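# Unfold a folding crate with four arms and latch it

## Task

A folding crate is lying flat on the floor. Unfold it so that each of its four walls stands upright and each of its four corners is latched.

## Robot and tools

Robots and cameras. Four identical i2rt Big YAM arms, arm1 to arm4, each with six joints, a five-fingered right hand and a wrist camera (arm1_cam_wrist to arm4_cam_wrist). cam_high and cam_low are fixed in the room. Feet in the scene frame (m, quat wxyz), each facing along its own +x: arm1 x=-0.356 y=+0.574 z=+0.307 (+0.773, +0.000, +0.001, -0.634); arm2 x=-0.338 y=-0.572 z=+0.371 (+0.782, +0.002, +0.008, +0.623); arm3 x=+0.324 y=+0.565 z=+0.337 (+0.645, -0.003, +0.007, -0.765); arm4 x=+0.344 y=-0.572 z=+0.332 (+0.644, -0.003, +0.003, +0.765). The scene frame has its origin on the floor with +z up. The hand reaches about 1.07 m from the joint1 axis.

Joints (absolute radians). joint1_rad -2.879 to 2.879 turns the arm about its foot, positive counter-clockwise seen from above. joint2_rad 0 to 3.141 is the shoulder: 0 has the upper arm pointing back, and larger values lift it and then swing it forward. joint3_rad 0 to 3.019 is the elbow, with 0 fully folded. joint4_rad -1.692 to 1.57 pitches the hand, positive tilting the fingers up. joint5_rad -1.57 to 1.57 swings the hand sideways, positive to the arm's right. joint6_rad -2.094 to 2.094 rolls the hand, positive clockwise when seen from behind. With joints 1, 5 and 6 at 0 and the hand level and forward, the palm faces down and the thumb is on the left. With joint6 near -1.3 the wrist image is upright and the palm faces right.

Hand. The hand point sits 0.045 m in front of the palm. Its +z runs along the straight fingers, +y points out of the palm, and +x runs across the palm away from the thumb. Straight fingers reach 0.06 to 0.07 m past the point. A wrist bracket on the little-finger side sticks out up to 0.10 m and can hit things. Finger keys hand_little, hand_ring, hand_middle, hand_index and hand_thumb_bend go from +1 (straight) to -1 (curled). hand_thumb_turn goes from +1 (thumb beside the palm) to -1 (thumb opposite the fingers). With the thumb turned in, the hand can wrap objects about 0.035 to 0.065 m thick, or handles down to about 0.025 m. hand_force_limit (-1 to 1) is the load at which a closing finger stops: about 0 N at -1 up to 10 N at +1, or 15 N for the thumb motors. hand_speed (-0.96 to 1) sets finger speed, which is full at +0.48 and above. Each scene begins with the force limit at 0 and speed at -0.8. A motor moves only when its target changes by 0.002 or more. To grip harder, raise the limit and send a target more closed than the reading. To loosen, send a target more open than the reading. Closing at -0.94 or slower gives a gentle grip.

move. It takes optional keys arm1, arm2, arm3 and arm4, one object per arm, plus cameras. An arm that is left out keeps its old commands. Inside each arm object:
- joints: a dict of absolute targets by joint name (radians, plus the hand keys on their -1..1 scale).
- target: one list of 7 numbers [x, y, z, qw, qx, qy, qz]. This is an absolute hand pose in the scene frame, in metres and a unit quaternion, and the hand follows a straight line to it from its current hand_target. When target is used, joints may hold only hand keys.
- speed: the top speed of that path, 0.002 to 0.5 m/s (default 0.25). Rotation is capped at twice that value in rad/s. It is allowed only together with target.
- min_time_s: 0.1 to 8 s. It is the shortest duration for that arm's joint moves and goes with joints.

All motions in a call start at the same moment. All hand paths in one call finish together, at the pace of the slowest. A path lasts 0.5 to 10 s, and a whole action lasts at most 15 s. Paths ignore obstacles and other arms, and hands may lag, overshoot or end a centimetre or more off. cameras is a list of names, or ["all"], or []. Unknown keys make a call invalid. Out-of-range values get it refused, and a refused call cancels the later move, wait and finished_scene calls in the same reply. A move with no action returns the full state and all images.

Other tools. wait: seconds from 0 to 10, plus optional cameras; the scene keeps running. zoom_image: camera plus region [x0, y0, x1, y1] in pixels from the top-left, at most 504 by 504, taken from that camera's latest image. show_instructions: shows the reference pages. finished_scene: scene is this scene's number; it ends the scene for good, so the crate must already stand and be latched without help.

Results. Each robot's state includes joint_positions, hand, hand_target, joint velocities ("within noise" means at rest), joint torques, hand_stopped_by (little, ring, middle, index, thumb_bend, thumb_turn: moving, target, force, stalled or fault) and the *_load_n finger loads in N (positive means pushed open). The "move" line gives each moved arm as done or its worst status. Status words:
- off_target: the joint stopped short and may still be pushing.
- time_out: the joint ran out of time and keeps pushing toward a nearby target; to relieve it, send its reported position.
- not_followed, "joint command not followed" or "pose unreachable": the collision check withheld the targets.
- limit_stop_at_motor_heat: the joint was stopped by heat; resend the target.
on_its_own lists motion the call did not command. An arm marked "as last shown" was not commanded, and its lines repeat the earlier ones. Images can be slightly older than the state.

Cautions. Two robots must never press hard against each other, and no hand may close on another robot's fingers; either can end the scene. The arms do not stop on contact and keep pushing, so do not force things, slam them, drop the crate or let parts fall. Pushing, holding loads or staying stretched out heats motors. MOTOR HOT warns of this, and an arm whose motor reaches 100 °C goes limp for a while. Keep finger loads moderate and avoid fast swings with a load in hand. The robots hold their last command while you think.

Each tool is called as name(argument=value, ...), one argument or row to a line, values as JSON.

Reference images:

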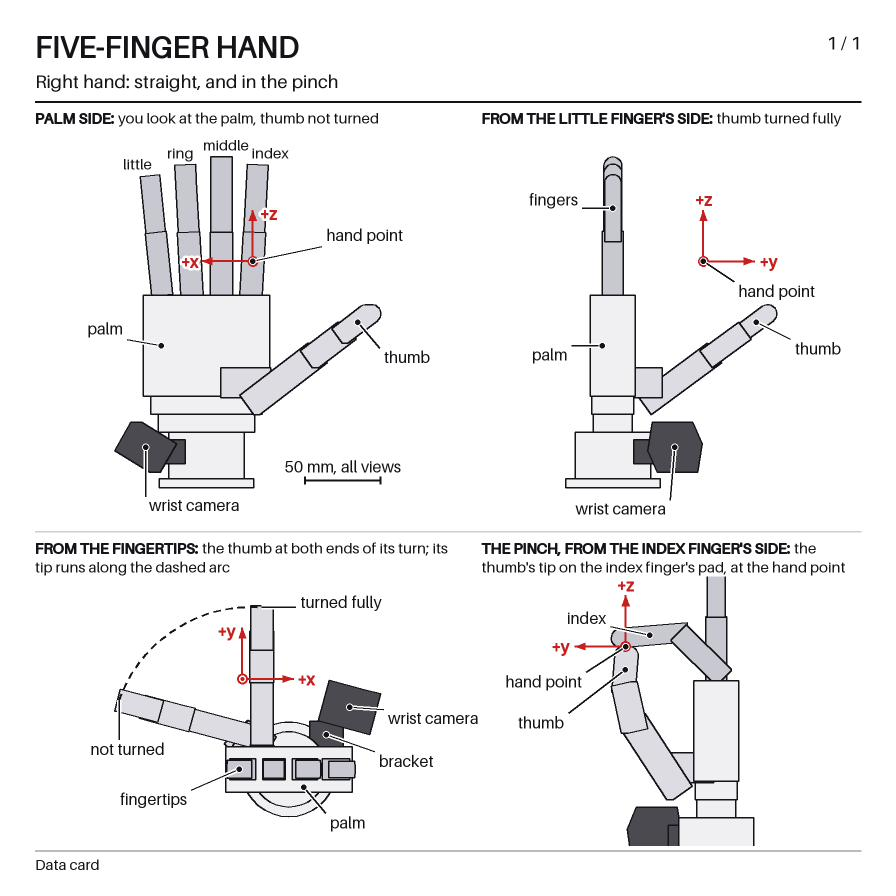

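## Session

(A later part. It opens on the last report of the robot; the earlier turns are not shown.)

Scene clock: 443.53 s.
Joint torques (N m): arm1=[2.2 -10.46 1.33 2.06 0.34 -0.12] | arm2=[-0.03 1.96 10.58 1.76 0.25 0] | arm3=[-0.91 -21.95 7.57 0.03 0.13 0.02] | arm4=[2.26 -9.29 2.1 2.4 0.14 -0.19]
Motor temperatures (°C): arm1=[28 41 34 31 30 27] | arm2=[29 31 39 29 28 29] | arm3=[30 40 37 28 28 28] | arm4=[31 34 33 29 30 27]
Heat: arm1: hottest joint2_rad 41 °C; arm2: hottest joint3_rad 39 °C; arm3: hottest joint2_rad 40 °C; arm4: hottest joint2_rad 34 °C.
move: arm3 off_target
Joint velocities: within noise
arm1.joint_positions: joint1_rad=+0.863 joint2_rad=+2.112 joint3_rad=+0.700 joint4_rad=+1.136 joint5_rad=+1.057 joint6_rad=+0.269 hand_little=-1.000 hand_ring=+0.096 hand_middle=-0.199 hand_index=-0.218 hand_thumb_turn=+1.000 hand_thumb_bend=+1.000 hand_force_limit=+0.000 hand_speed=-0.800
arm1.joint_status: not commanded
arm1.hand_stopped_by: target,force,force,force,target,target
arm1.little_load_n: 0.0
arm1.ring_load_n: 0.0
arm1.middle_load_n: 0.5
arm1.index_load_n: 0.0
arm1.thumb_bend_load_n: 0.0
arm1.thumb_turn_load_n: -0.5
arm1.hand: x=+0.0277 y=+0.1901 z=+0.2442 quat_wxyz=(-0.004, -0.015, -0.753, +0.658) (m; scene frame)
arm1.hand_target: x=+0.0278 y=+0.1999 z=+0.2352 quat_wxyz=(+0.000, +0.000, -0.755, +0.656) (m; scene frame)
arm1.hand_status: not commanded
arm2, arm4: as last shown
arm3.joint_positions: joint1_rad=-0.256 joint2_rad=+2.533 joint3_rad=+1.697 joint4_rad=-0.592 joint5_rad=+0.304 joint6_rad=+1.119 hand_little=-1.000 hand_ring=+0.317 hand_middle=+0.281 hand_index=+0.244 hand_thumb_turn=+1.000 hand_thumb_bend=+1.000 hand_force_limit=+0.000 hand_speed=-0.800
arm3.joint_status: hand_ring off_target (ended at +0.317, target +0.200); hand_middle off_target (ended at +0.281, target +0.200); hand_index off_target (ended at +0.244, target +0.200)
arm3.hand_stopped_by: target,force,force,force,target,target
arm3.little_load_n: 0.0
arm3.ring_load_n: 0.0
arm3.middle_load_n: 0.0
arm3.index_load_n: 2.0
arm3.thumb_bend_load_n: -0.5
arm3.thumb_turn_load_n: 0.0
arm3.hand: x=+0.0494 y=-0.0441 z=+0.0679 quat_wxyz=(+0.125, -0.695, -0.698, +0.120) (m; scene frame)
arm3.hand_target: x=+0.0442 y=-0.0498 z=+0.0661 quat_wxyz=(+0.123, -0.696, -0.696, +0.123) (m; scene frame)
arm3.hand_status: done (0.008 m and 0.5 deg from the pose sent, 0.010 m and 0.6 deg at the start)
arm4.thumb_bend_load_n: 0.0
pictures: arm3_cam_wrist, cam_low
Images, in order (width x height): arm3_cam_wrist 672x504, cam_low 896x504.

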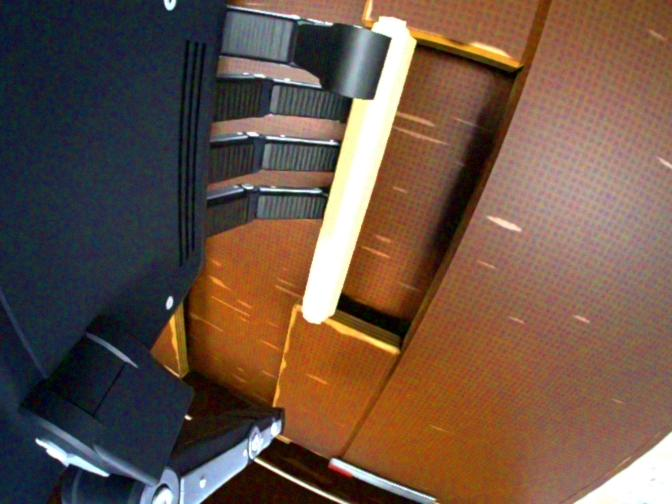

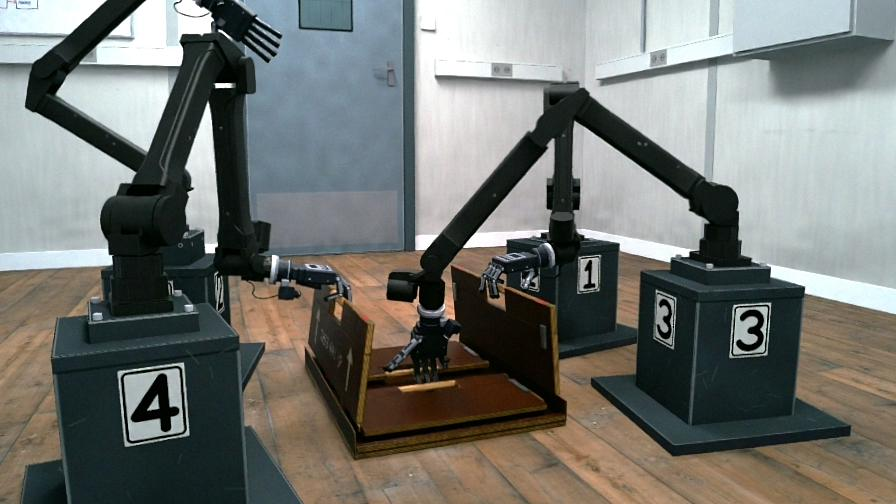

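move(
  arm3={"target": [0.030, -0.050, 0.066, -0.1228, 0.6964, 0.6964, -0.1228], "speed": 0.08, "joints": {"hand_ring": 0.1, "hand_middle": 0.1, "hand_index": 0.1}},
)

move(
  arm3={"target": [0.030, -0.050, 0.046, -0.1228, 0.6964, 0.6964, -0.1228], "speed": 0.08},
  cameras=["arm3_cam_wrist", "cam_low"],
)

zoom_image(
  camera="arm3_cam_wrist",
  region=[200, 0, 500, 330],
)

zoom_image(
  camera="cam_low",
  region=[340, 300, 500, 430],
)

Scene clock: 451.17 s.
Joint torques (N m): arm1=[2.32 -10.46 1.33 2.07 0.34 -0.12] | arm2=[0.09 2.02 10.63 1.78 0.22 0.01] | arm3=[-1.9 -21.42 8.13 -0.14 0.12 -0.09] | arm4=[2.26 -9.41 2.11 2.4 0.14 -0.18]
Motor temperatures (°C): arm1=[28 41 34 31 30 27] | arm2=[29 31 39 29 28 29] | arm3=[30 41 37 28 28 28] | arm4=[31 34 33 29 30 27]
Heat: arm1: hottest joint2_rad 41 °C; arm2: hottest joint3_rad 39 °C; arm3: hottest joint2_rad 41 °C; arm4: hottest joint2_rad 34 °C.
move: arm3 off_target
Joint velocities: within noise
arm1, arm2, arm4: as last shown
arm1.thumb_turn_load_n: 0.0
arm3.joint_positions: joint1_rad=-0.267 joint2_rad=+2.535 joint3_rad=+1.716 joint4_rad=-0.592 joint5_rad=+0.302 joint6_rad=+1.107 hand_little=-1.000 hand_ring=+0.228 hand_middle=+0.230 hand_index=+0.228 hand_thumb_turn=+1.000 hand_thumb_bend=+1.000 hand_force_limit=+0.000 hand_speed=-0.800
arm3.joint_status: hand_ring off_target (ended at +0.228, target +0.100); hand_middle off_target (ended at +0.230, target +0.100); hand_index off_target (ended at +0.228, target +0.100)
arm3.hand_stopped_by: target,force,force,force,target,target
arm3.little_load_n: 0.0
arm3.ring_load_n: 0.0
arm3.middle_load_n: 0.0
arm3.index_load_n: 0.0
arm3.thumb_bend_load_n: 0.0
arm3.thumb_turn_load_n: 0.0
arm3.hand: x=+0.0400 y=-0.0495 z=+0.0719 quat_wxyz=(+0.122, -0.695, -0.698, +0.126) (m; scene frame)
arm3.hand_target: x=+0.0302 y=-0.0497 z=+0.0662 quat_wxyz=(+0.123, -0.696, -0.696, +0.123) (m; scene frame)
arm3.hand_status: off_target (0.012 m and 0.4 deg from the pose sent, 0.020 m and 0.5 deg at the start)
pictures: none

Scene clock: 452.13 s.
Joint torques (N m): arm1=[2.26 -10.4 1.32 2.07 0.34 -0.11] | arm2=[0.32 2.37 10.63 1.7 0.23 -0.01] | arm3=[-1.26 -20.13 8.2 0.55 0.11 0.01] | arm4=[2.14 -9.35 2.13 2.39 0.14 -0.19]
Motor temperatures (°C): arm1=[28 41 34 31 30 27] | arm2=[29 31 39 29 28 29] | arm3=[30 41 37 28 28 28] | arm4=[31 34 33 29 30 27]
Heat: arm1: hottest joint2_rad 41 °C; arm2: hottest joint3_rad 39 °C; arm3: hottest joint2_rad 41 °C; arm4: hottest joint2_rad 34 °C.
move: arm3 off_target
Joint velocities: within noise
arm1, arm2: as last shown
arm1.thumb_turn_load_n: -0.5
arm3.joint_positions: joint1_rad=-0.268 joint2_rad=+2.556 joint3_rad=+1.732 joint4_rad=-0.591 joint5_rad=+0.301 joint6_rad=+1.101 hand_little=-1.000 hand_ring=+0.228 hand_middle=+0.229 hand_index=+0.228 hand_thumb_turn=+1.000 hand_thumb_bend=+1.000 hand_force_limit=+0.000 hand_speed=-0.800
arm3.joint_status: not commanded
arm3.hand_stopped_by: target,force,force,force,target,target
arm3.little_load_n: 0.0
arm3.ring_load_n: 0.5
arm3.middle_load_n: -4.0
arm3.index_load_n: 0.0
arm3.thumb_bend_load_n: 0.0
arm3.thumb_turn_load_n: 0.0
arm3.hand: x=+0.0393 y=-0.0497 z=+0.0630 quat_wxyz=(+0.123, -0.693, -0.700, +0.124) (m; scene frame)
arm3.hand_target: x=+0.0303 y=-0.0493 z=+0.0467 quat_wxyz=(+0.123, -0.696, -0.696, +0.123) (m; scene frame)
arm3.hand_status: off_target (0.019 m and 0.5 deg from the pose sent, 0.028 m and 0.4 deg at the start)
arm4.joint_positions: joint1_rad=+0.917 joint2_rad=+2.191 joint3_rad=+0.723 joint4_rad=+1.181 joint5_rad=+1.087 joint6_rad=+0.266 hand_little=-1.000 hand_ring=-0.006 hand_middle=-0.043 hand_index=-0.079 hand_thumb_turn=+1.000 hand_thumb_bend=+1.000 hand_force_limit=+0.000 hand_speed=-0.800
arm4.joint_status: not commanded
arm4.hand_stopped_by: target,force,force,force,target,target
arm4.little_load_n: 0.0
arm4.ring_load_n: 0.0
arm4.middle_load_n: 0.0
arm4.index_load_n: 1.0
arm4.thumb_bend_load_n: 0.0
arm4.thumb_turn_load_n: -0.5
arm4.hand: x=-0.0447 y=-0.1980 z=+0.2413 quat_wxyz=(-0.656, +0.755, -0.010, +0.003) (m; scene frame)
arm4.hand_target: x=-0.0479 y=-0.2049 z=+0.2352 quat_wxyz=(-0.656, +0.755, +0.000, +0.000) (m; scene frame)
arm4.hand_status: not commanded
pictures: arm3_cam_wrist, cam_low
Images, in order (width x height): arm3_cam_wrist 672x504, cam_low 896x504.

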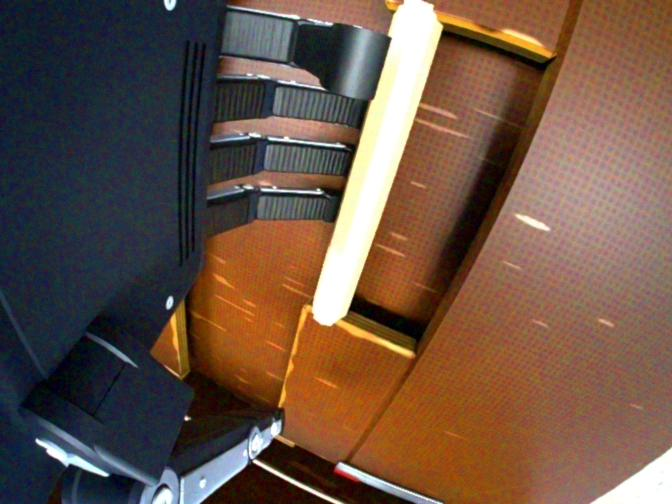

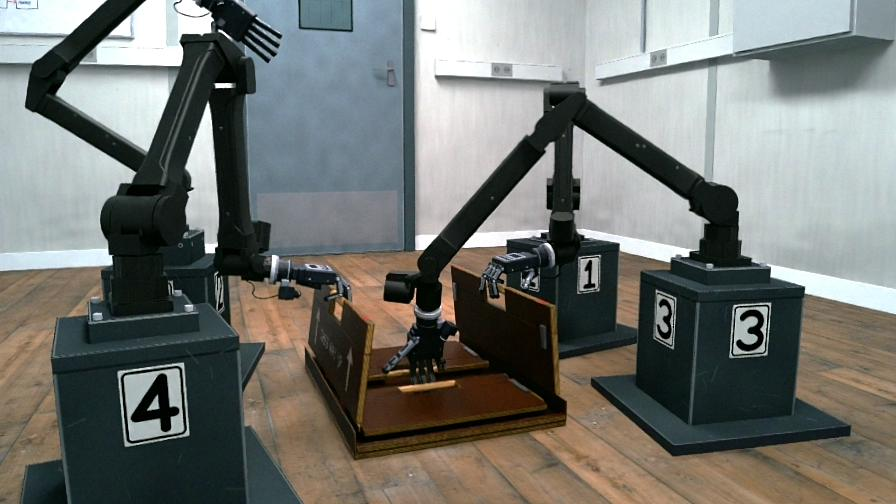

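Scaled by 1.527 from the camera's 672x504 image, which has a finer 960x720 frame.

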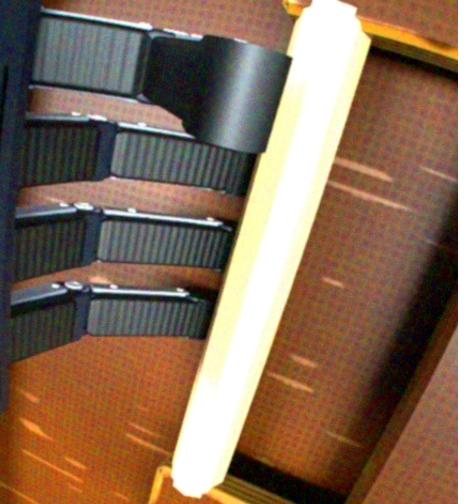

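Scaled by 3.150 from the camera's 896x504 image, which has a finer 1280x720 frame.

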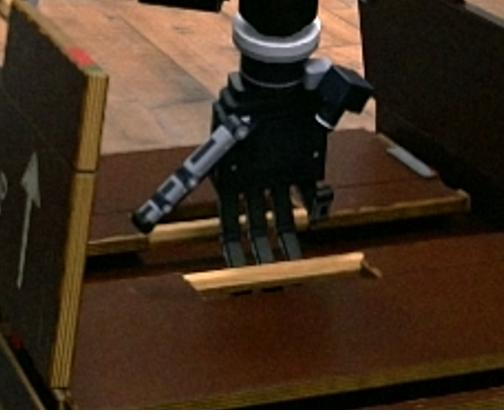

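move(
  arm3={"target": [0.052, -0.050, 0.056, -0.1228, 0.6964, 0.6964, -0.1228], "speed": 0.08},
)

move(
  arm3={"joints": {"hand_ring": -0.2, "hand_middle": -0.2, "hand_index": -0.2}},
  cameras=["arm3_cam_wrist", "cam_low"],
)

zoom_image(
  camera="arm3_cam_wrist",
  region=[200, 0, 500, 330],
)

zoom_image(
  camera="cam_low",
  region=[340, 300, 500, 430],
)

Scene clock: 457.00 s.
Joint torques (N m): arm1=[2.2 -10.52 1.33 2.09 0.34 -0.11] | arm2=[0.26 2.37 10.66 1.54 0.2 -0.03] | arm3=[0.73 -22.59 4.6 0.61 0.22 0.16] | arm4=[2.32 -9.35 2.11 2.39 0.14 -0.19]
Motor temperatures (°C): arm1=[28 41 34 31 30 27] | arm2=[29 31 39 29 28 29] | arm3=[30 41 37 28 28 28] | arm4=[31 34 33 29 30 27]
Heat: arm1: hottest joint2_rad 41 °C; arm2: hottest joint3_rad 39 °C; arm3: hottest joint2_rad 41 °C; arm4: hottest joint2_rad 34 °C.
move: arm3 off_target
Joint velocities: within noise
arm1, arm2, arm4: as last shown
arm1.thumb_turn_load_n: 0.0
arm3.joint_positions: joint1_rad=-0.265 joint2_rad=+2.556 joint3_rad=+1.728 joint4_rad=-0.591 joint5_rad=+0.304 joint6_rad=+1.119 hand_little=-1.000 hand_ring=+0.228 hand_middle=+0.230 hand_index=+0.228 hand_thumb_turn=+1.000 hand_thumb_bend=+1.000 hand_force_limit=+0.000 hand_speed=-0.800
arm3.joint_status: not commanded
arm3.hand_stopped_by: target,force,force,force,target,target
arm3.little_load_n: 0.0
arm3.ring_load_n: 0.0
arm3.middle_load_n: -2.5
arm3.index_load_n: 0.0
arm3.thumb_bend_load_n: -0.5
arm3.thumb_turn_load_n: 0.0
arm3.hand: x=+0.0407 y=-0.0496 z=+0.0625 quat_wxyz=(+0.124, -0.698, -0.694, +0.124) (m; scene frame)
arm3.hand_target: x=+0.0518 y=-0.0497 z=+0.0560 quat_wxyz=(+0.123, -0.696, -0.696, +0.123) (m; scene frame)
arm3.hand_status: off_target (0.013 m and 0.3 deg from the pose sent, 0.014 m and 0.6 deg at the start)
arm4.thumb_turn_load_n: 0.0
pictures: none

Scene clock: 457.80 s.
Joint torques (N m): arm1=[2.2 -10.34 1.33 2.03 0.35 -0.12] | arm2=[0.26 2.2 10.65 1.73 0.21 -0.03] | arm3=[0.62 -22.59 5.14 0.27 0.08 0.02] | arm4=[2.2 -9.35 2.14 2.37 0.14 -0.19]
Motor temperatures (°C): arm1=[28 41 34 31 30 27] | arm2=[29 31 39 29 28 29] | arm3=[30 41 37 28 28 28] | arm4=[31 34 33 29 30 27]
Heat: arm1: hottest joint2_rad 41 °C; arm2: hottest joint3_rad 39 °C; arm3: hottest joint2_rad 41 °C; arm4: hottest joint2_rad 34 °C.
move: arm3 off_target
Joint velocities: within noise
arm1, arm2, arm4: as last shown
arm1.middle_load_n: 1.0
arm2.middle_load_n: 0.5
arm2.thumb_turn_load_n: -0.5
arm3.joint_positions: joint1_rad=-0.265 joint2_rad=+2.556 joint3_rad=+1.722 joint4_rad=-0.583 joint5_rad=+0.308 joint6_rad=+1.129 hand_little=-1.000 hand_ring=+0.138 hand_middle=+0.103 hand_index=+0.066 hand_thumb_turn=+1.000 hand_thumb_bend=+1.000 hand_force_limit=+0.000 hand_speed=-0.800
arm3.joint_status: hand_ring off_target (ended at +0.138, target -0.200); hand_middle off_target (ended at +0.103, target -0.200); hand_index off_target (ended at +0.066, target -0.200)
arm3.hand_stopped_by: target,force,force,force,target,target
arm3.little_load_n: 0.0
arm3.ring_load_n: 0.0
arm3.middle_load_n: 0.0
arm3.index_load_n: 5.5
arm3.thumb_bend_load_n: 0.0
arm3.thumb_turn_load_n: 0.0
arm3.hand: x=+0.0402 y=-0.0487 z=+0.0610 quat_wxyz=(+0.124, -0.701, -0.690, +0.126) (m; scene frame)
arm3.hand_target: x=+0.0519 y=-0.0497 z=+0.0560 quat_wxyz=(+0.123, -0.696, -0.696, +0.123) (m; scene frame)
arm3.hand_status: not commanded
pictures: arm3_cam_wrist, cam_low
Images, in order (width x height): arm3_cam_wrist 672x504, cam_low 896x504.

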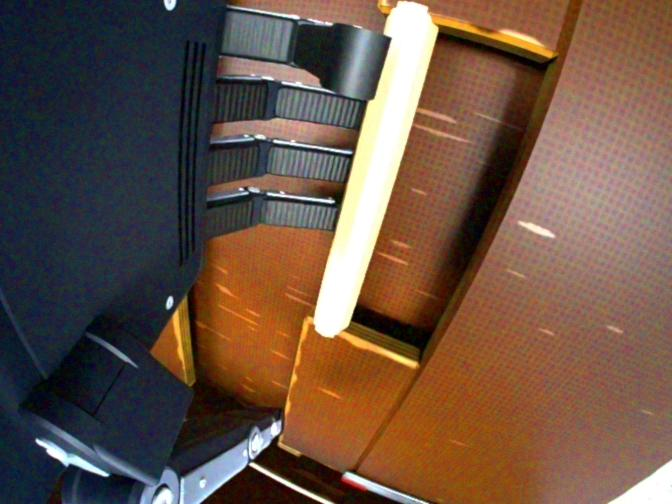

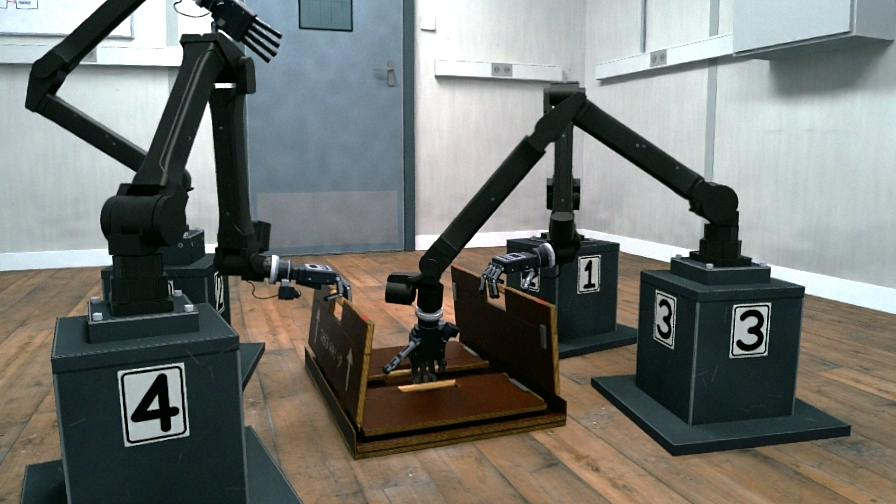

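Scaled by 1.527 from the camera's 672x504 image, which has a finer 960x720 frame.

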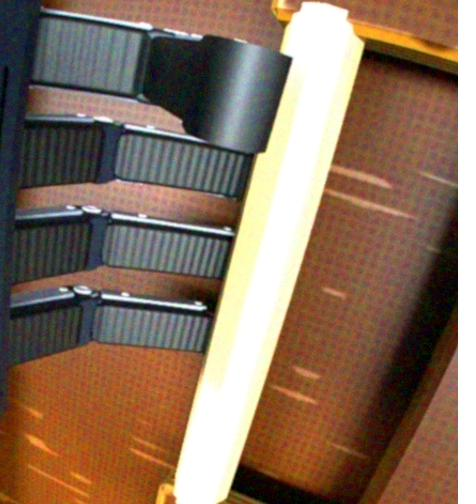

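Scaled by 3.150 from the camera's 896x504 image, which has a finer 1280x720 frame.

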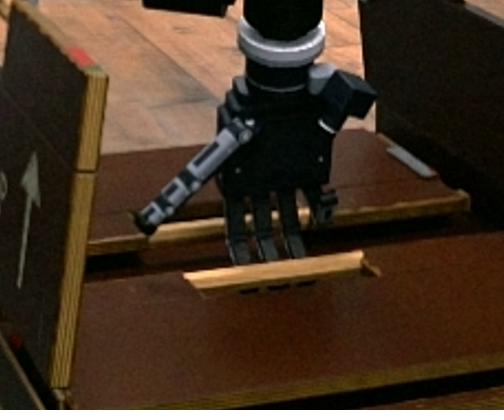

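move(
  arm3={"target": [0.015, -0.048, 0.09, -0.0185, 0.7069, 0.7069, -0.0185], "speed": 0.12, "joints": {"hand_ring": 0.3, "hand_middle": 0.3, "hand_index": 0.3}},
)

move(
  arm3={"target": [0.010, -0.048, 0.06, -0.0185, 0.7069, 0.7069, -0.0185], "speed": 0.12, "joints": {"hand_ring": -0.25, "hand_middle": -0.25, "hand_index": -0.25}},
  cameras=["arm3_cam_wrist", "cam_low"],
)

zoom_image(
  camera="cam_low",
  region=[340, 300, 500, 430],
)

Scene clock: 486.90 s.
Joint torques (N m): arm1=[2.2 -10.46 1.33 2.06 0.35 -0.11] | arm2=[0.38 2.37 10.76 1.72 0.17 0] | arm3=[-0.97 -21.6 9.05 -0.51 -0.11 -0.09] | arm4=[2.26 -9.29 2.13 2.41 0.15 -0.19]
Motor temperatures (°C): arm1=[28 41 34 31 30 27] | arm2=[29 31 40 29 28 29] | arm3=[30 45 36 28 28 28] | arm4=[31 34 32 29 30 27]
Heat: arm1: hottest joint2_rad 41 °C; arm2: hottest joint3_rad 40 °C; arm3: hottest joint2_rad 45 °C; arm4: hottest joint2_rad 34 °C.
move: arm3 off_target
Joint velocities: within noise
arm1, arm2, arm4: as last shown
arm2.little_load_n: -0.5
arm2.middle_load_n: 0.0
arm2.thumb_turn_load_n: 0.0
arm3.joint_positions: joint1_rad=-0.372 joint2_rad=+2.587 joint3_rad=+1.908 joint4_rad=-0.859 joint5_rad=+0.033 joint6_rad=+1.029 hand_little=-1.000 hand_ring=+0.300 hand_middle=+0.300 hand_index=+0.300 hand_thumb_turn=+1.000 hand_thumb_bend=+1.000 hand_force_limit=+0.000 hand_speed=-0.800
arm3.joint_status: all done
arm3.hand_stopped_by: target,target,target,target,target,target
arm3.little_load_n: 0.0
arm3.ring_load_n: 0.0
arm3.middle_load_n: 0.0
arm3.index_load_n: 0.0
arm3.thumb_bend_load_n: 0.0
arm3.thumb_turn_load_n: 0.0
arm3.hand: x=+0.0216 y=-0.0479 z=+0.0990 quat_wxyz=(+0.019, -0.707, -0.707, +0.023) (m; scene frame)
arm3.hand_target: x=+0.0152 y=-0.0477 z=+0.0901 quat_wxyz=(+0.018, -0.707, -0.707, +0.019) (m; scene frame)
arm3.hand_status: off_target (0.011 m and 0.5 deg from the pose sent, 0.038 m and 17.4 deg at the start)
pictures: none

Scene clock: 488.37 s.
Joint torques (N m): arm1=[2.26 -10.34 1.31 2.04 0.34 -0.12] | arm2=[-0.15 2.2 10.52 1.7 0.22 -0.01] | arm3=[-0.97 -22.07 8.81 0.23 -0.12 -0.07] | arm4=[2.26 -9.47 2.1 2.4 0.14 -0.19]
Motor temperatures (°C): arm1=[28 41 34 31 30 27] | arm2=[29 31 40 29 28 29] | arm3=[30 44 36 28 28 28] | arm4=[31 34 32 29 30 27]
Heat: arm1: hottest joint2_rad 41 °C; arm2: hottest joint3_rad 40 °C; arm3: hottest joint2_rad 44 °C; arm4: hottest joint2_rad 34 °C.
move: arm3 off_target
Joint velocities: within noise
arm1, arm2, arm4: as last shown
arm1.middle_load_n: 0.5
arm1.thumb_turn_load_n: -0.5
arm2.little_load_n: 0.0
arm2.middle_load_n: -0.5
arm3.joint_positions: joint1_rad=-0.377 joint2_rad=+2.651 joint3_rad=+1.952 joint4_rad=-0.856 joint5_rad=+0.033 joint6_rad=+1.023 hand_little=-1.000 hand_ring=-0.250 hand_middle=-0.250 hand_index=-0.250 hand_thumb_turn=+1.000 hand_thumb_bend=+1.000 hand_force_limit=+0.000 hand_speed=-0.800
arm3.joint_status: all done
arm3.hand_stopped_by: target,target,target,target,target,target
arm3.little_load_n: 0.0
arm3.ring_load_n: 0.0
arm3.middle_load_n: 0.5
arm3.index_load_n: 0.0
arm3.thumb_bend_load_n: -0.5
arm3.thumb_turn_load_n: 0.0
arm3.hand: x=+0.0190 y=-0.0448 z=+0.0695 quat_wxyz=(+0.021, -0.707, -0.707, +0.014) (m; scene frame)
arm3.hand_target: x=+0.0103 y=-0.0475 z=+0.0601 quat_wxyz=(+0.019, -0.707, -0.707, +0.019) (m; scene frame)
arm3.hand_status: off_target (0.013 m and 0.6 deg from the pose sent, 0.041 m and 0.5 deg at the start)
pictures: arm3_cam_wrist, cam_low
Images, in order (width x height): arm3_cam_wrist 672x504, cam_low 896x504.

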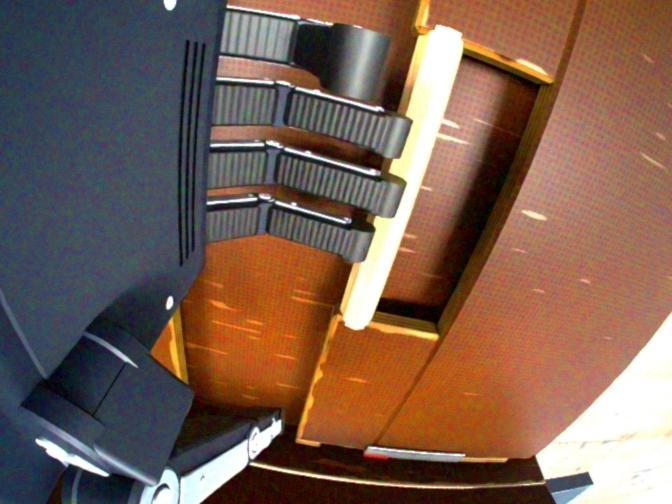

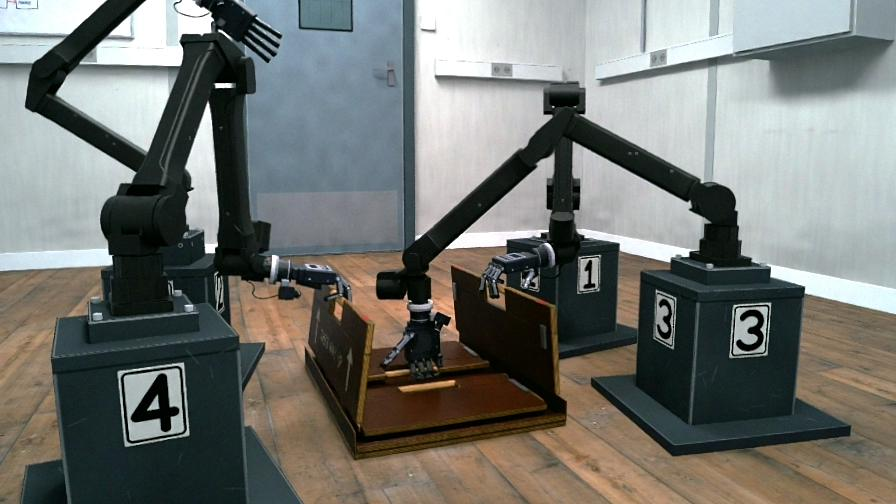

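Scaled by 3.150 from the camera's 896x504 image, which has a finer 1280x720 frame.

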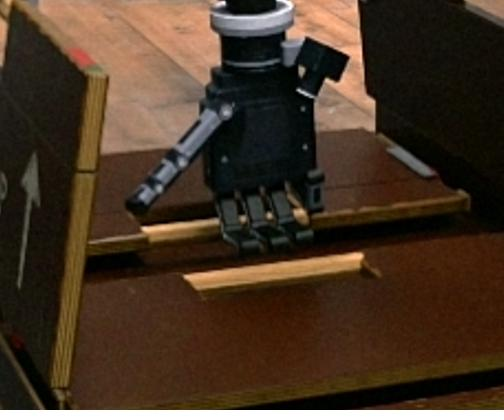

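move(
  arm3={"target": [0.002, -0.050, 0.045, -0.0185, 0.7069, 0.7069, -0.0185], "speed": 0.1},
)

move(
  arm3={"target": [0.002, -0.050, 0.026, -0.0185, 0.7069, 0.7069, -0.0185], "speed": 0.08},
  cameras=["arm3_cam_wrist", "cam_low"],
)

zoom_image(
  camera="cam_low",
  region=[340, 300, 500, 430],
)

Scene clock: 494.67 s.
Joint torques (N m): arm1=[2.2 -10.46 1.31 2.06 0.34 -0.12] | arm2=[-0.03 2.14 10.78 1.73 0.22 0.01] | arm3=[-1.2 -22.42 8.85 -0.03 -0.13 -0.04] | arm4=[2.2 -9.29 2.11 2.37 0.14 -0.19]
Motor temperatures (°C): arm1=[28 41 34 31 30 27] | arm2=[29 30 40 29 28 29] | arm3=[30 43 36 28 28 28] | arm4=[31 34 32 29 30 27]
Heat: arm1: hottest joint2_rad 41 °C; arm2: hottest joint3_rad 40 °C; arm3: hottest joint2_rad 43 °C; arm4: hottest joint2_rad 34 °C.
move: arm3 off_target
Joint velocities: within noise
arm1, arm4: as last shown
arm1.middle_load_n: 1.0
arm2.joint_positions: joint1_rad=+0.133 joint2_rad=+0.587 joint3_rad=+1.353 joint4_rad=-1.409 joint5_rad=+0.095 joint6_rad=-1.025 hand_little=+1.000 hand_ring=+1.000 hand_middle=+1.000 hand_index=+1.000 hand_thumb_turn=+1.000 hand_thumb_bend=+1.000 hand_force_limit=+0.000 hand_speed=-0.800
arm2.joint_status: not commanded
arm2.hand_stopped_by: target,target,target,target,target,target
arm2.little_load_n: 0.0
arm2.ring_load_n: 0.0
arm2.middle_load_n: 0.5
arm2.index_load_n: 0.0
arm2.thumb_bend_load_n: 0.0
arm2.thumb_turn_load_n: 0.0
arm2.hand: x=-0.2592 y=-0.3782 z=+0.8263 quat_wxyz=(-0.357, +0.811, +0.381, +0.266) (m; scene frame)
arm2.hand_target: x=-0.2591 y=-0.3787 z=+0.8372 quat_wxyz=(-0.367, +0.805, +0.378, +0.272) (m; scene frame)
arm2.hand_status: not commanded
arm3.joint_positions: joint1_rad=-0.382 joint2_rad=+2.695 joint3_rad=+2.003 joint4_rad=-0.856 joint5_rad=+0.033 joint6_rad=+1.015 hand_little=-1.000 hand_ring=-0.250 hand_middle=-0.250 hand_index=-0.250 hand_thumb_turn=+1.000 hand_thumb_bend=+1.000 hand_force_limit=+0.000 hand_speed=-0.800
arm3.joint_status: not commanded
arm3.hand_stopped_by: target,target,target,target,target,target
arm3.little_load_n: 0.0
arm3.ring_load_n: 0.0
arm3.middle_load_n: 0.0
arm3.index_load_n: 0.5
arm3.thumb_bend_load_n: 0.0
arm3.thumb_turn_load_n: 0.0
arm3.hand: x=+0.0115 y=-0.0496 z=+0.0553 quat_wxyz=(+0.020, -0.706, -0.708, +0.017) (m; scene frame)
arm3.hand_target: x=+0.0022 y=-0.0497 z=+0.0454 quat_wxyz=(+0.019, -0.707, -0.707, +0.019) (m; scene frame)
arm3.hand_status: off_target (0.014 m and 0.3 deg from the pose sent, 0.030 m and 0.6 deg at the start)
arm4.thumb_turn_load_n: -0.5
pictures: none

Scene clock: 495.70 s.
Joint torques (N m): arm1=[2.26 -10.46 1.36 2.04 0.34 -0.12] | arm2=[0.32 2.2 10.74 1.63 0.19 -0.02] | arm3=[-1.14 -22.07 8.87 0.27 -0.11 -0.09] | arm4=[2.26 -9.35 2.14 2.39 0.15 -0.19]
Motor temperatures (°C): arm1=[28 41 34 31 30 27] | arm2=[29 30 40 29 28 29] | arm3=[30 43 36 28 28 28] | arm4=[31 34 32 29 30 27]
Heat: arm1: hottest joint2_rad 41 °C; arm2: hottest joint3_rad 40 °C; arm3: hottest joint2_rad 43 °C; arm4: hottest joint2_rad 34 °C.
move: arm3 off_target
Joint velocities: within noise
arm1.joint_positions: joint1_rad=+0.863 joint2_rad=+2.112 joint3_rad=+0.700 joint4_rad=+1.136 joint5_rad=+1.057 joint6_rad=+0.269 hand_little=-1.000 hand_ring=+0.096 hand_middle=-0.199 hand_index=-0.218 hand_thumb_turn=+1.000 hand_thumb_bend=+1.000 hand_force_limit=+0.000 hand_speed=-0.800
arm1.joint_status: not commanded
arm1.hand_stopped_by: target,force,force,force,target,target
arm1.little_load_n: 0.0
arm1.ring_load_n: 0.0
arm1.middle_load_n: 0.5
arm1.index_load_n: 0.0
arm1.thumb_bend_load_n: 0.0
arm1.thumb_turn_load_n: -0.5
arm1.hand: x=+0.0277 y=+0.1901 z=+0.2442 quat_wxyz=(-0.004, -0.015, -0.753, +0.658) (m; scene frame)
arm1.hand_target: x=+0.0278 y=+0.1999 z=+0.2352 quat_wxyz=(+0.000, +0.000, -0.755, +0.656) (m; scene frame)
arm1.hand_status: not commanded
arm2, arm4: as last shown
arm2.middle_load_n: 0.0
arm2.thumb_bend_load_n: -0.5
arm2.thumb_turn_load_n: -0.5
arm3.joint_positions: joint1_rad=-0.383 joint2_rad=+2.731 joint3_rad=+2.029 joint4_rad=-0.851 joint5_rad=+0.032 joint6_rad=+1.015 hand_little=-1.000 hand_ring=-0.250 hand_middle=-0.250 hand_index=-0.250 hand_thumb_turn=+1.000 hand_thumb_bend=+1.000 hand_force_limit=+0.000 hand_speed=-0.800
arm3.joint_status: not commanded
arm3.hand_stopped_by: target,target,target,target,target,target
arm3.little_load_n: 0.0
arm3.ring_load_n: 0.0
arm3.middle_load_n: 0.0
arm3.index_load_n: 0.0
arm3.thumb_bend_load_n: 0.0
arm3.thumb_turn_load_n: -0.5
arm3.hand: x=+0.0110 y=-0.0491 z=+0.0390 quat_wxyz=(+0.020, -0.706, -0.708, +0.015) (m; scene frame)
arm3.hand_target: x=+0.0025 y=-0.0495 z=+0.0265 quat_wxyz=(+0.018, -0.707, -0.707, +0.019) (m; scene frame)
arm3.hand_status: off_target (0.016 m and 0.5 deg from the pose sent, 0.031 m and 0.3 deg at the start)
arm4.thumb_turn_load_n: 0.0
pictures: arm3_cam_wrist, cam_low
Images, in order (width x height): arm3_cam_wrist 672x504, cam_low 896x504.

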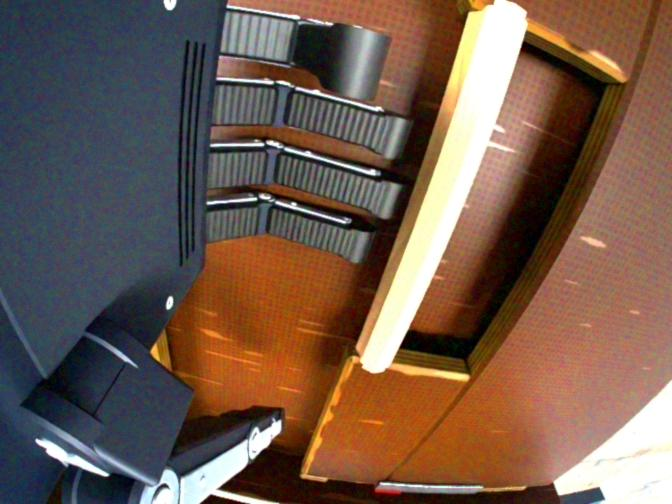

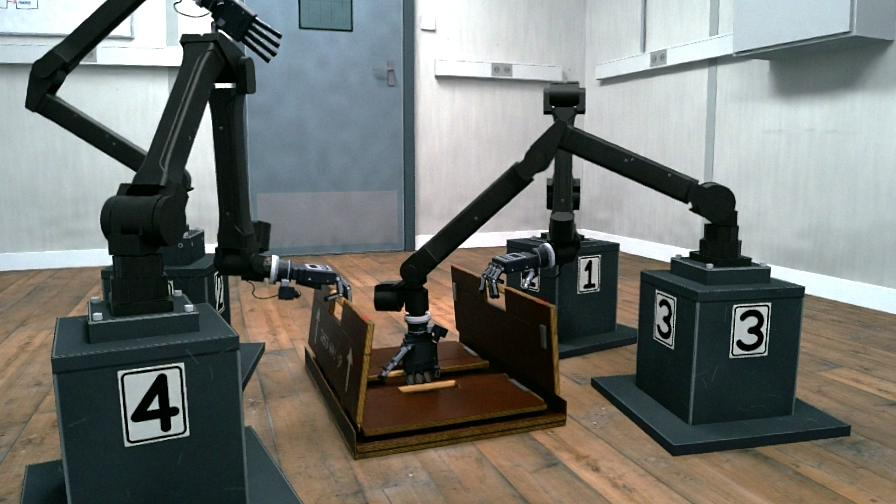

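Scaled by 3.150 from the camera's 896x504 image, which has a finer 1280x720 frame.

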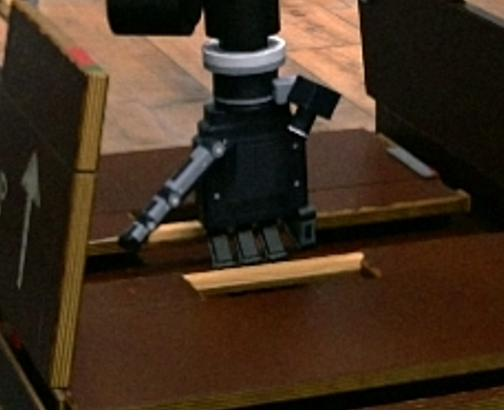

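move(
  arm3={"target": [0.004, -0.050, 0.019, -0.0185, 0.7069, 0.7069, -0.0185], "speed": 0.08},
)

move(
  arm3={"target": [0.044, -0.050, 0.022, -0.0185, 0.7069, 0.7069, -0.0185], "speed": 0.08},
  cameras=["arm3_cam_wrist", "cam_low"],
)

zoom_image(
  camera="cam_low",
  region=[340, 300, 500, 430],
)

Scene clock: 499.80 s.
Joint torques (N m): arm1=[2.2 -10.4 1.32 2.04 0.34 -0.11] | arm2=[0.32 2.14 10.67 1.77 0.24 0] | arm3=[-1.32 -21.3 8.99 0.5 -0.13 -0.04] | arm4=[2.2 -9.29 2.13 2.4 0.14 -0.19]
Motor temperatures (°C): arm1=[28 41 34 31 30 27] | arm2=[29 30 40 29 28 29] | arm3=[30 43 37 28 28 28] | arm4=[31 34 32 29 30 27]
Heat: arm1: hottest joint2_rad 41 °C; arm2: hottest joint3_rad 40 °C; arm3: hottest joint2_rad 43 °C; arm4: hottest joint2_rad 34 °C.
move: arm3 off_target
Joint velocities: within noise
arm1, arm2, arm4: as last shown
arm1.ring_load_n: 0.5
arm1.middle_load_n: 1.0
arm1.thumb_turn_load_n: 0.0
arm2.thumb_bend_load_n: 0.0
arm2.thumb_turn_load_n: 0.0
arm3.joint_positions: joint1_rad=-0.383 joint2_rad=+2.733 joint3_rad=+2.029 joint4_rad=-0.849 joint5_rad=+0.032 joint6_rad=+1.015 hand_little=-1.000 hand_ring=-0.250 hand_middle=-0.250 hand_index=-0.250 hand_thumb_turn=+1.000 hand_thumb_bend=+1.000 hand_force_limit=+0.000 hand_speed=-0.800
arm3.joint_status: not commanded
arm3.hand_stopped_by: target,target,target,target,target,target
arm3.little_load_n: 0.0
arm3.ring_load_n: 0.0
arm3.middle_load_n: 0.0
arm3.index_load_n: -0.5
arm3.thumb_bend_load_n: 0.0
arm3.thumb_turn_load_n: 0.0
arm3.hand: x=+0.0110 y=-0.0491 z=+0.0382 quat_wxyz=(+0.020, -0.706, -0.708, +0.015) (m; scene frame)
arm3.hand_target: x=+0.0047 y=-0.0490 z=+0.0195 quat_wxyz=(+0.019, -0.707, -0.707, +0.019) (m; scene frame)
arm3.hand_status: off_target (0.020 m and 0.5 deg from the pose sent, 0.021 m and 0.5 deg at the start)
arm4.little_load_n: 0.5
pictures: none

Scene clock: 500.90 s.
Joint torques (N m): arm1=[2.32 -10.4 1.33 2.07 0.34 -0.11] | arm2=[0.5 1.67 10.63 1.63 0.24 0.01] | arm3=[1.55 -22.83 4.42 0.24 -0.28 0.13] | arm4=[2.26 -9.29 2.13 2.41 0.14 -0.19]
Motor temperatures (°C): arm1=[28 41 34 31 30 27] | arm2=[29 30 40 29 28 29] | arm3=[30 43 37 28 28 28] | arm4=[31 34 32 29 30 27]
Heat: arm1: hottest joint2_rad 41 °C; arm2: hottest joint3_rad 40 °C; arm3: hottest joint2_rad 43 °C; arm4: hottest joint2_rad 34 °C.
move: arm3 off_target
Joint velocities: within noise
arm1, arm2: as last shown
arm1.ring_load_n: 0.0
arm3.joint_positions: joint1_rad=-0.368 joint2_rad=+2.707 joint3_rad=+1.967 joint4_rad=-0.780 joint5_rad=+0.038 joint6_rad=+1.050 hand_little=-1.000 hand_ring=-0.250 hand_middle=-0.250 hand_index=-0.250 hand_thumb_turn=+1.000 hand_thumb_bend=+1.000 hand_force_limit=+0.000 hand_speed=-0.800
arm3.joint_status: not commanded
arm3.hand_stopped_by: target,target,target,target,target,target
arm3.little_load_n: 0.0
arm3.ring_load_n: 0.5
arm3.middle_load_n: 0.5
arm3.index_load_n: -0.5
arm3.thumb_bend_load_n: 0.0
arm3.thumb_turn_load_n: 0.0
arm3.hand: x=+0.0201 y=-0.0525 z=+0.0367 quat_wxyz=(+0.019, -0.713, -0.700, +0.031) (m; scene frame)
arm3.hand_target: x=+0.0436 y=-0.0493 z=+0.0224 quat_wxyz=(+0.019, -0.707, -0.707, +0.018) (m; scene frame)
arm3.hand_status: off_target (0.028 m and 1.8 deg from the pose sent, 0.037 m and 0.4 deg at the start)
arm4.joint_positions: joint1_rad=+0.917 joint2_rad=+2.191 joint3_rad=+0.723 joint4_rad=+1.181 joint5_rad=+1.087 joint6_rad=+0.266 hand_little=-1.000 hand_ring=-0.006 hand_middle=-0.043 hand_index=-0.079 hand_thumb_turn=+1.000 hand_thumb_bend=+1.000 hand_force_limit=+0.000 hand_speed=-0.800
arm4.joint_status: not commanded
arm4.hand_stopped_by: target,force,force,force,target,target
arm4.little_load_n: 0.5
arm4.ring_load_n: -0.5
arm4.middle_load_n: 0.0
arm4.index_load_n: 1.0
arm4.thumb_bend_load_n: 0.0
arm4.thumb_turn_load_n: 0.0
arm4.hand: x=-0.0447 y=-0.1980 z=+0.2413 quat_wxyz=(-0.656, +0.755, -0.010, +0.003) (m; scene frame)
arm4.hand_target: x=-0.0479 y=-0.2049 z=+0.2352 quat_wxyz=(-0.656, +0.755, +0.000, +0.000) (m; scene frame)
arm4.hand_status: not commanded
pictures: arm3_cam_wrist, cam_low
Images, in order (width x height): arm3_cam_wrist 672x504, cam_low 896x504.

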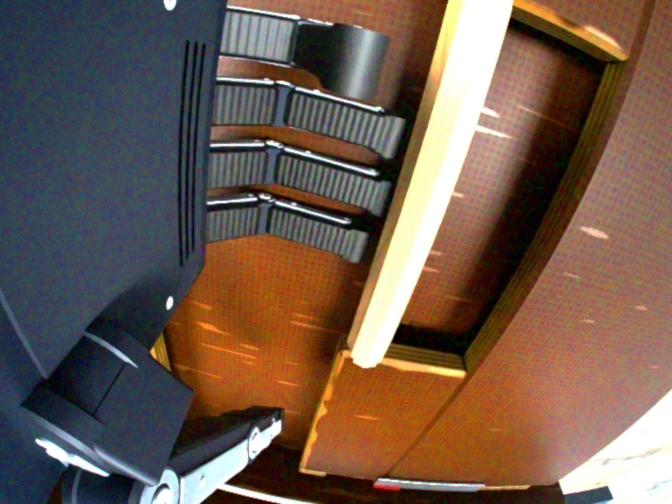

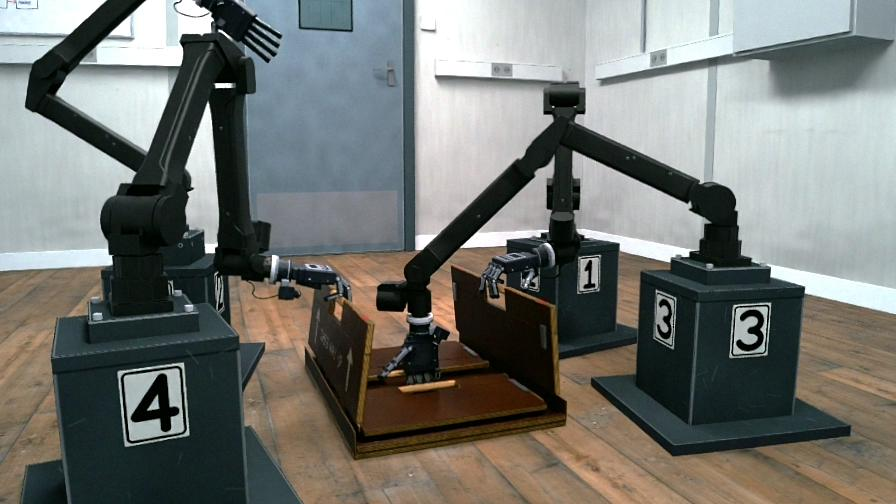

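Scaled by 3.150 from the camera's 896x504 image, which has a finer 1280x720 frame.

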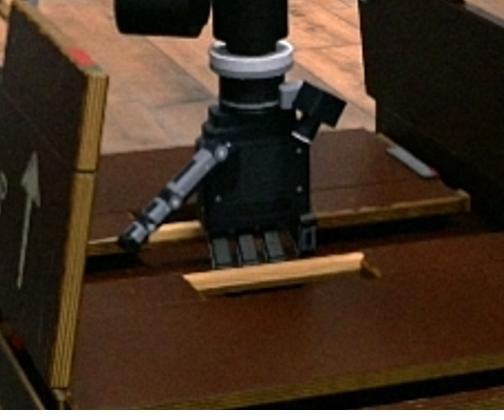

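move(
  arm3={"target": [0.012, -0.050, 0.085, -0.0185, 0.7069, 0.7069, -0.0185], "speed": 0.12},
)

move(
  arm3={"target": [0.018, -0.050, 0.062, -0.0185, 0.7069, 0.7069, -0.0185], "speed": 0.1, "joints": {"hand_ring": 0.2, "hand_middle": 0.25, "hand_index": 0.2, "hand_force_limit": 0.5}},
  cameras=["arm3_cam_wrist", "cam_low"],
)

zoom_image(
  camera="cam_low",
  region=[340, 300, 500, 430],
)

Scene clock: 538.53 s.
Joint torques (N m): arm1=[2.2 -10.4 1.35 2.04 0.34 -0.11] | arm2=[0.15 2.84 10.65 1.84 0.21 0] | arm3=[-1.38 -27.22 6.32 -1.1 -0.26 -0.29] | arm4=[2.2 -9.41 2.11 2.37 0.15 -0.19]
Motor temperatures (°C): arm1=[28 41 34 31 30 27] | arm2=[29 30 40 29 28 29] | arm3=[30 41 34 27 28 28] | arm4=[31 34 32 29 30 27]
Heat: arm1: hottest joint2_rad 41 °C; arm2: hottest joint3_rad 40 °C; arm3: hottest joint2_rad 41 °C; arm4: hottest joint2_rad 34 °C.
move: arm3 off_target
Joint velocities: within noise
arm1, arm2, arm4: as last shown
arm1.middle_load_n: 0.5
arm2.middle_load_n: -0.5
arm2.thumb_turn_load_n: 0.5
arm3.joint_positions: joint1_rad=-0.372 joint2_rad=+2.664 joint3_rad=+1.964 joint4_rad=-0.842 joint5_rad=+0.036 joint6_rad=+1.046 hand_little=-1.000 hand_ring=-0.250 hand_middle=-0.249 hand_index=-0.250 hand_thumb_turn=+1.000 hand_thumb_bend=+1.000 hand_force_limit=+0.000 hand_speed=-0.800
arm3.joint_status: not commanded
arm3.hand_stopped_by: target,target,target,target,target,target
arm3.little_load_n: 0.0
arm3.ring_load_n: 0.0
arm3.middle_load_n: 6.5
arm3.index_load_n: 0.0
arm3.thumb_bend_load_n: -0.5
arm3.thumb_turn_load_n: 0.0
arm3.hand: x=+0.0182 y=-0.0508 z=+0.0641 quat_wxyz=(+0.021, -0.713, -0.701, +0.020) (m; scene frame)
arm3.hand_target: x=+0.0119 y=-0.0502 z=+0.0845 quat_wxyz=(+0.019, -0.707, -0.707, +0.019) (m; scene frame)
arm3.hand_status: off_target (0.022 m and 1.1 deg from the pose sent, 0.049 m and 1.8 deg at the start)
arm4.little_load_n: 0.0
arm4.ring_load_n: 0.0
pictures: none

Scene clock: 539.97 s.
Joint torques (N m): arm1=[2.32 -10.4 1.32 2.04 0.34 -0.11] | arm2=[0.26 2.14 10.62 1.72 0.2 0.02] | arm3=[-0.62 -23.88 6.83 0.28 0.33 0.01] | arm4=[2.26 -9.29 2.11 2.37 0.15 -0.19]
Motor temperatures (°C): arm1=[28 41 34 31 30 27] | arm2=[29 30 40 29 28 29] | arm3=[30 41 35 27 28 28] | arm4=[31 34 32 29 30 27]
Heat: arm1: hottest joint2_rad 41 °C; arm2: hottest joint3_rad 40 °C; arm3: hottest joint2_rad 41 °C; arm4: hottest joint2_rad 34 °C.
move: arm3 done
Joint velocities: within noise
arm1, arm2, arm4: as last shown
arm1.middle_load_n: 1.0
arm2.middle_load_n: 0.0
arm2.thumb_turn_load_n: 0.0
arm3.joint_positions: joint1_rad=-0.375 joint2_rad=+2.660 joint3_rad=+1.964 joint4_rad=-0.853 joint5_rad=+0.023 joint6_rad=+1.027 hand_little=-1.000 hand_ring=+0.200 hand_middle=+0.249 hand_index=+0.200 hand_thumb_turn=+1.000 hand_thumb_bend=+1.000 hand_force_limit=+0.500 hand_speed=-0.800
arm3.joint_status: all done
arm3.hand_stopped_by: target,target,target,target,target,target
arm3.little_load_n: 0.0
arm3.ring_load_n: 0.0
arm3.middle_load_n: -5.5
arm3.index_load_n: 0.0
arm3.thumb_bend_load_n: -0.5
arm3.thumb_turn_load_n: 0.0
arm3.hand: x=+0.0204 y=-0.0492 z=+0.0676 quat_wxyz=(+0.015, -0.707, -0.707, +0.015) (m; scene frame)
arm3.hand_target: x=+0.0179 y=-0.0500 z=+0.0622 quat_wxyz=(+0.018, -0.707, -0.707, +0.019) (m; scene frame)
arm3.hand_status: done (0.006 m and 0.5 deg from the pose sent, 0.002 m and 1.1 deg at the start)
pictures: arm3_cam_wrist, cam_low
Images, in order (width x height): arm3_cam_wrist 672x504, cam_low 896x504.

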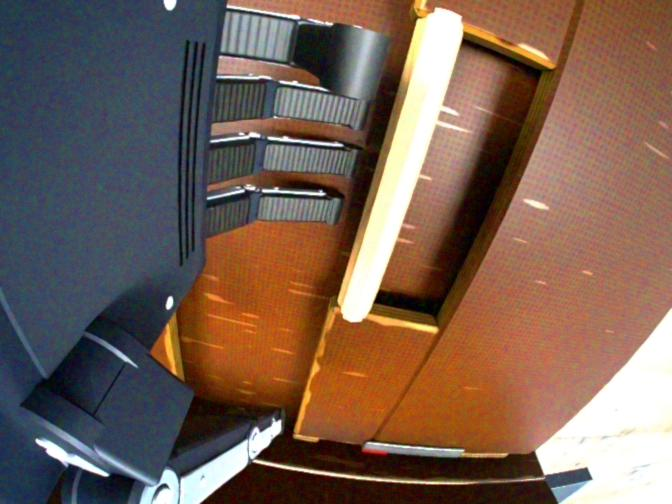

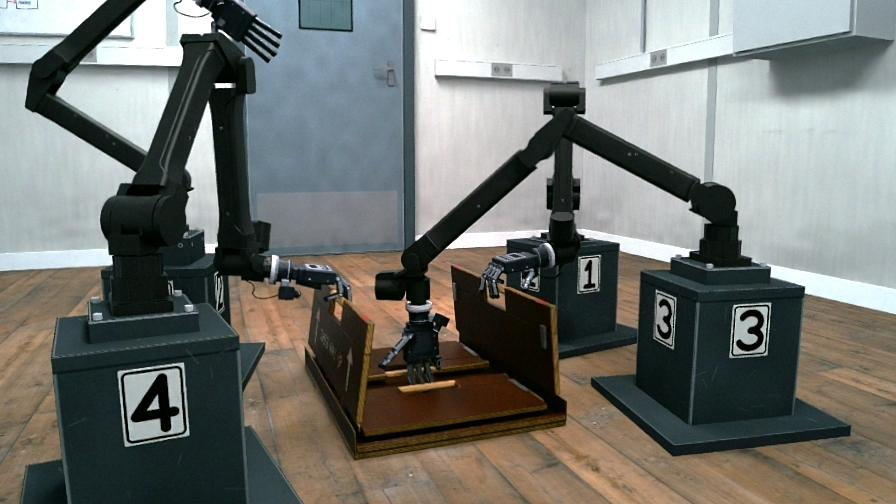

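Scaled by 3.150 from the camera's 896x504 image, which has a finer 1280x720 frame.

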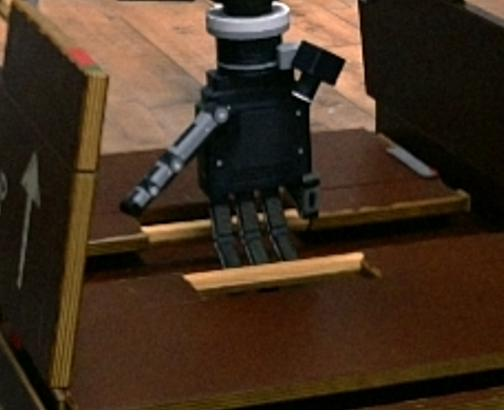

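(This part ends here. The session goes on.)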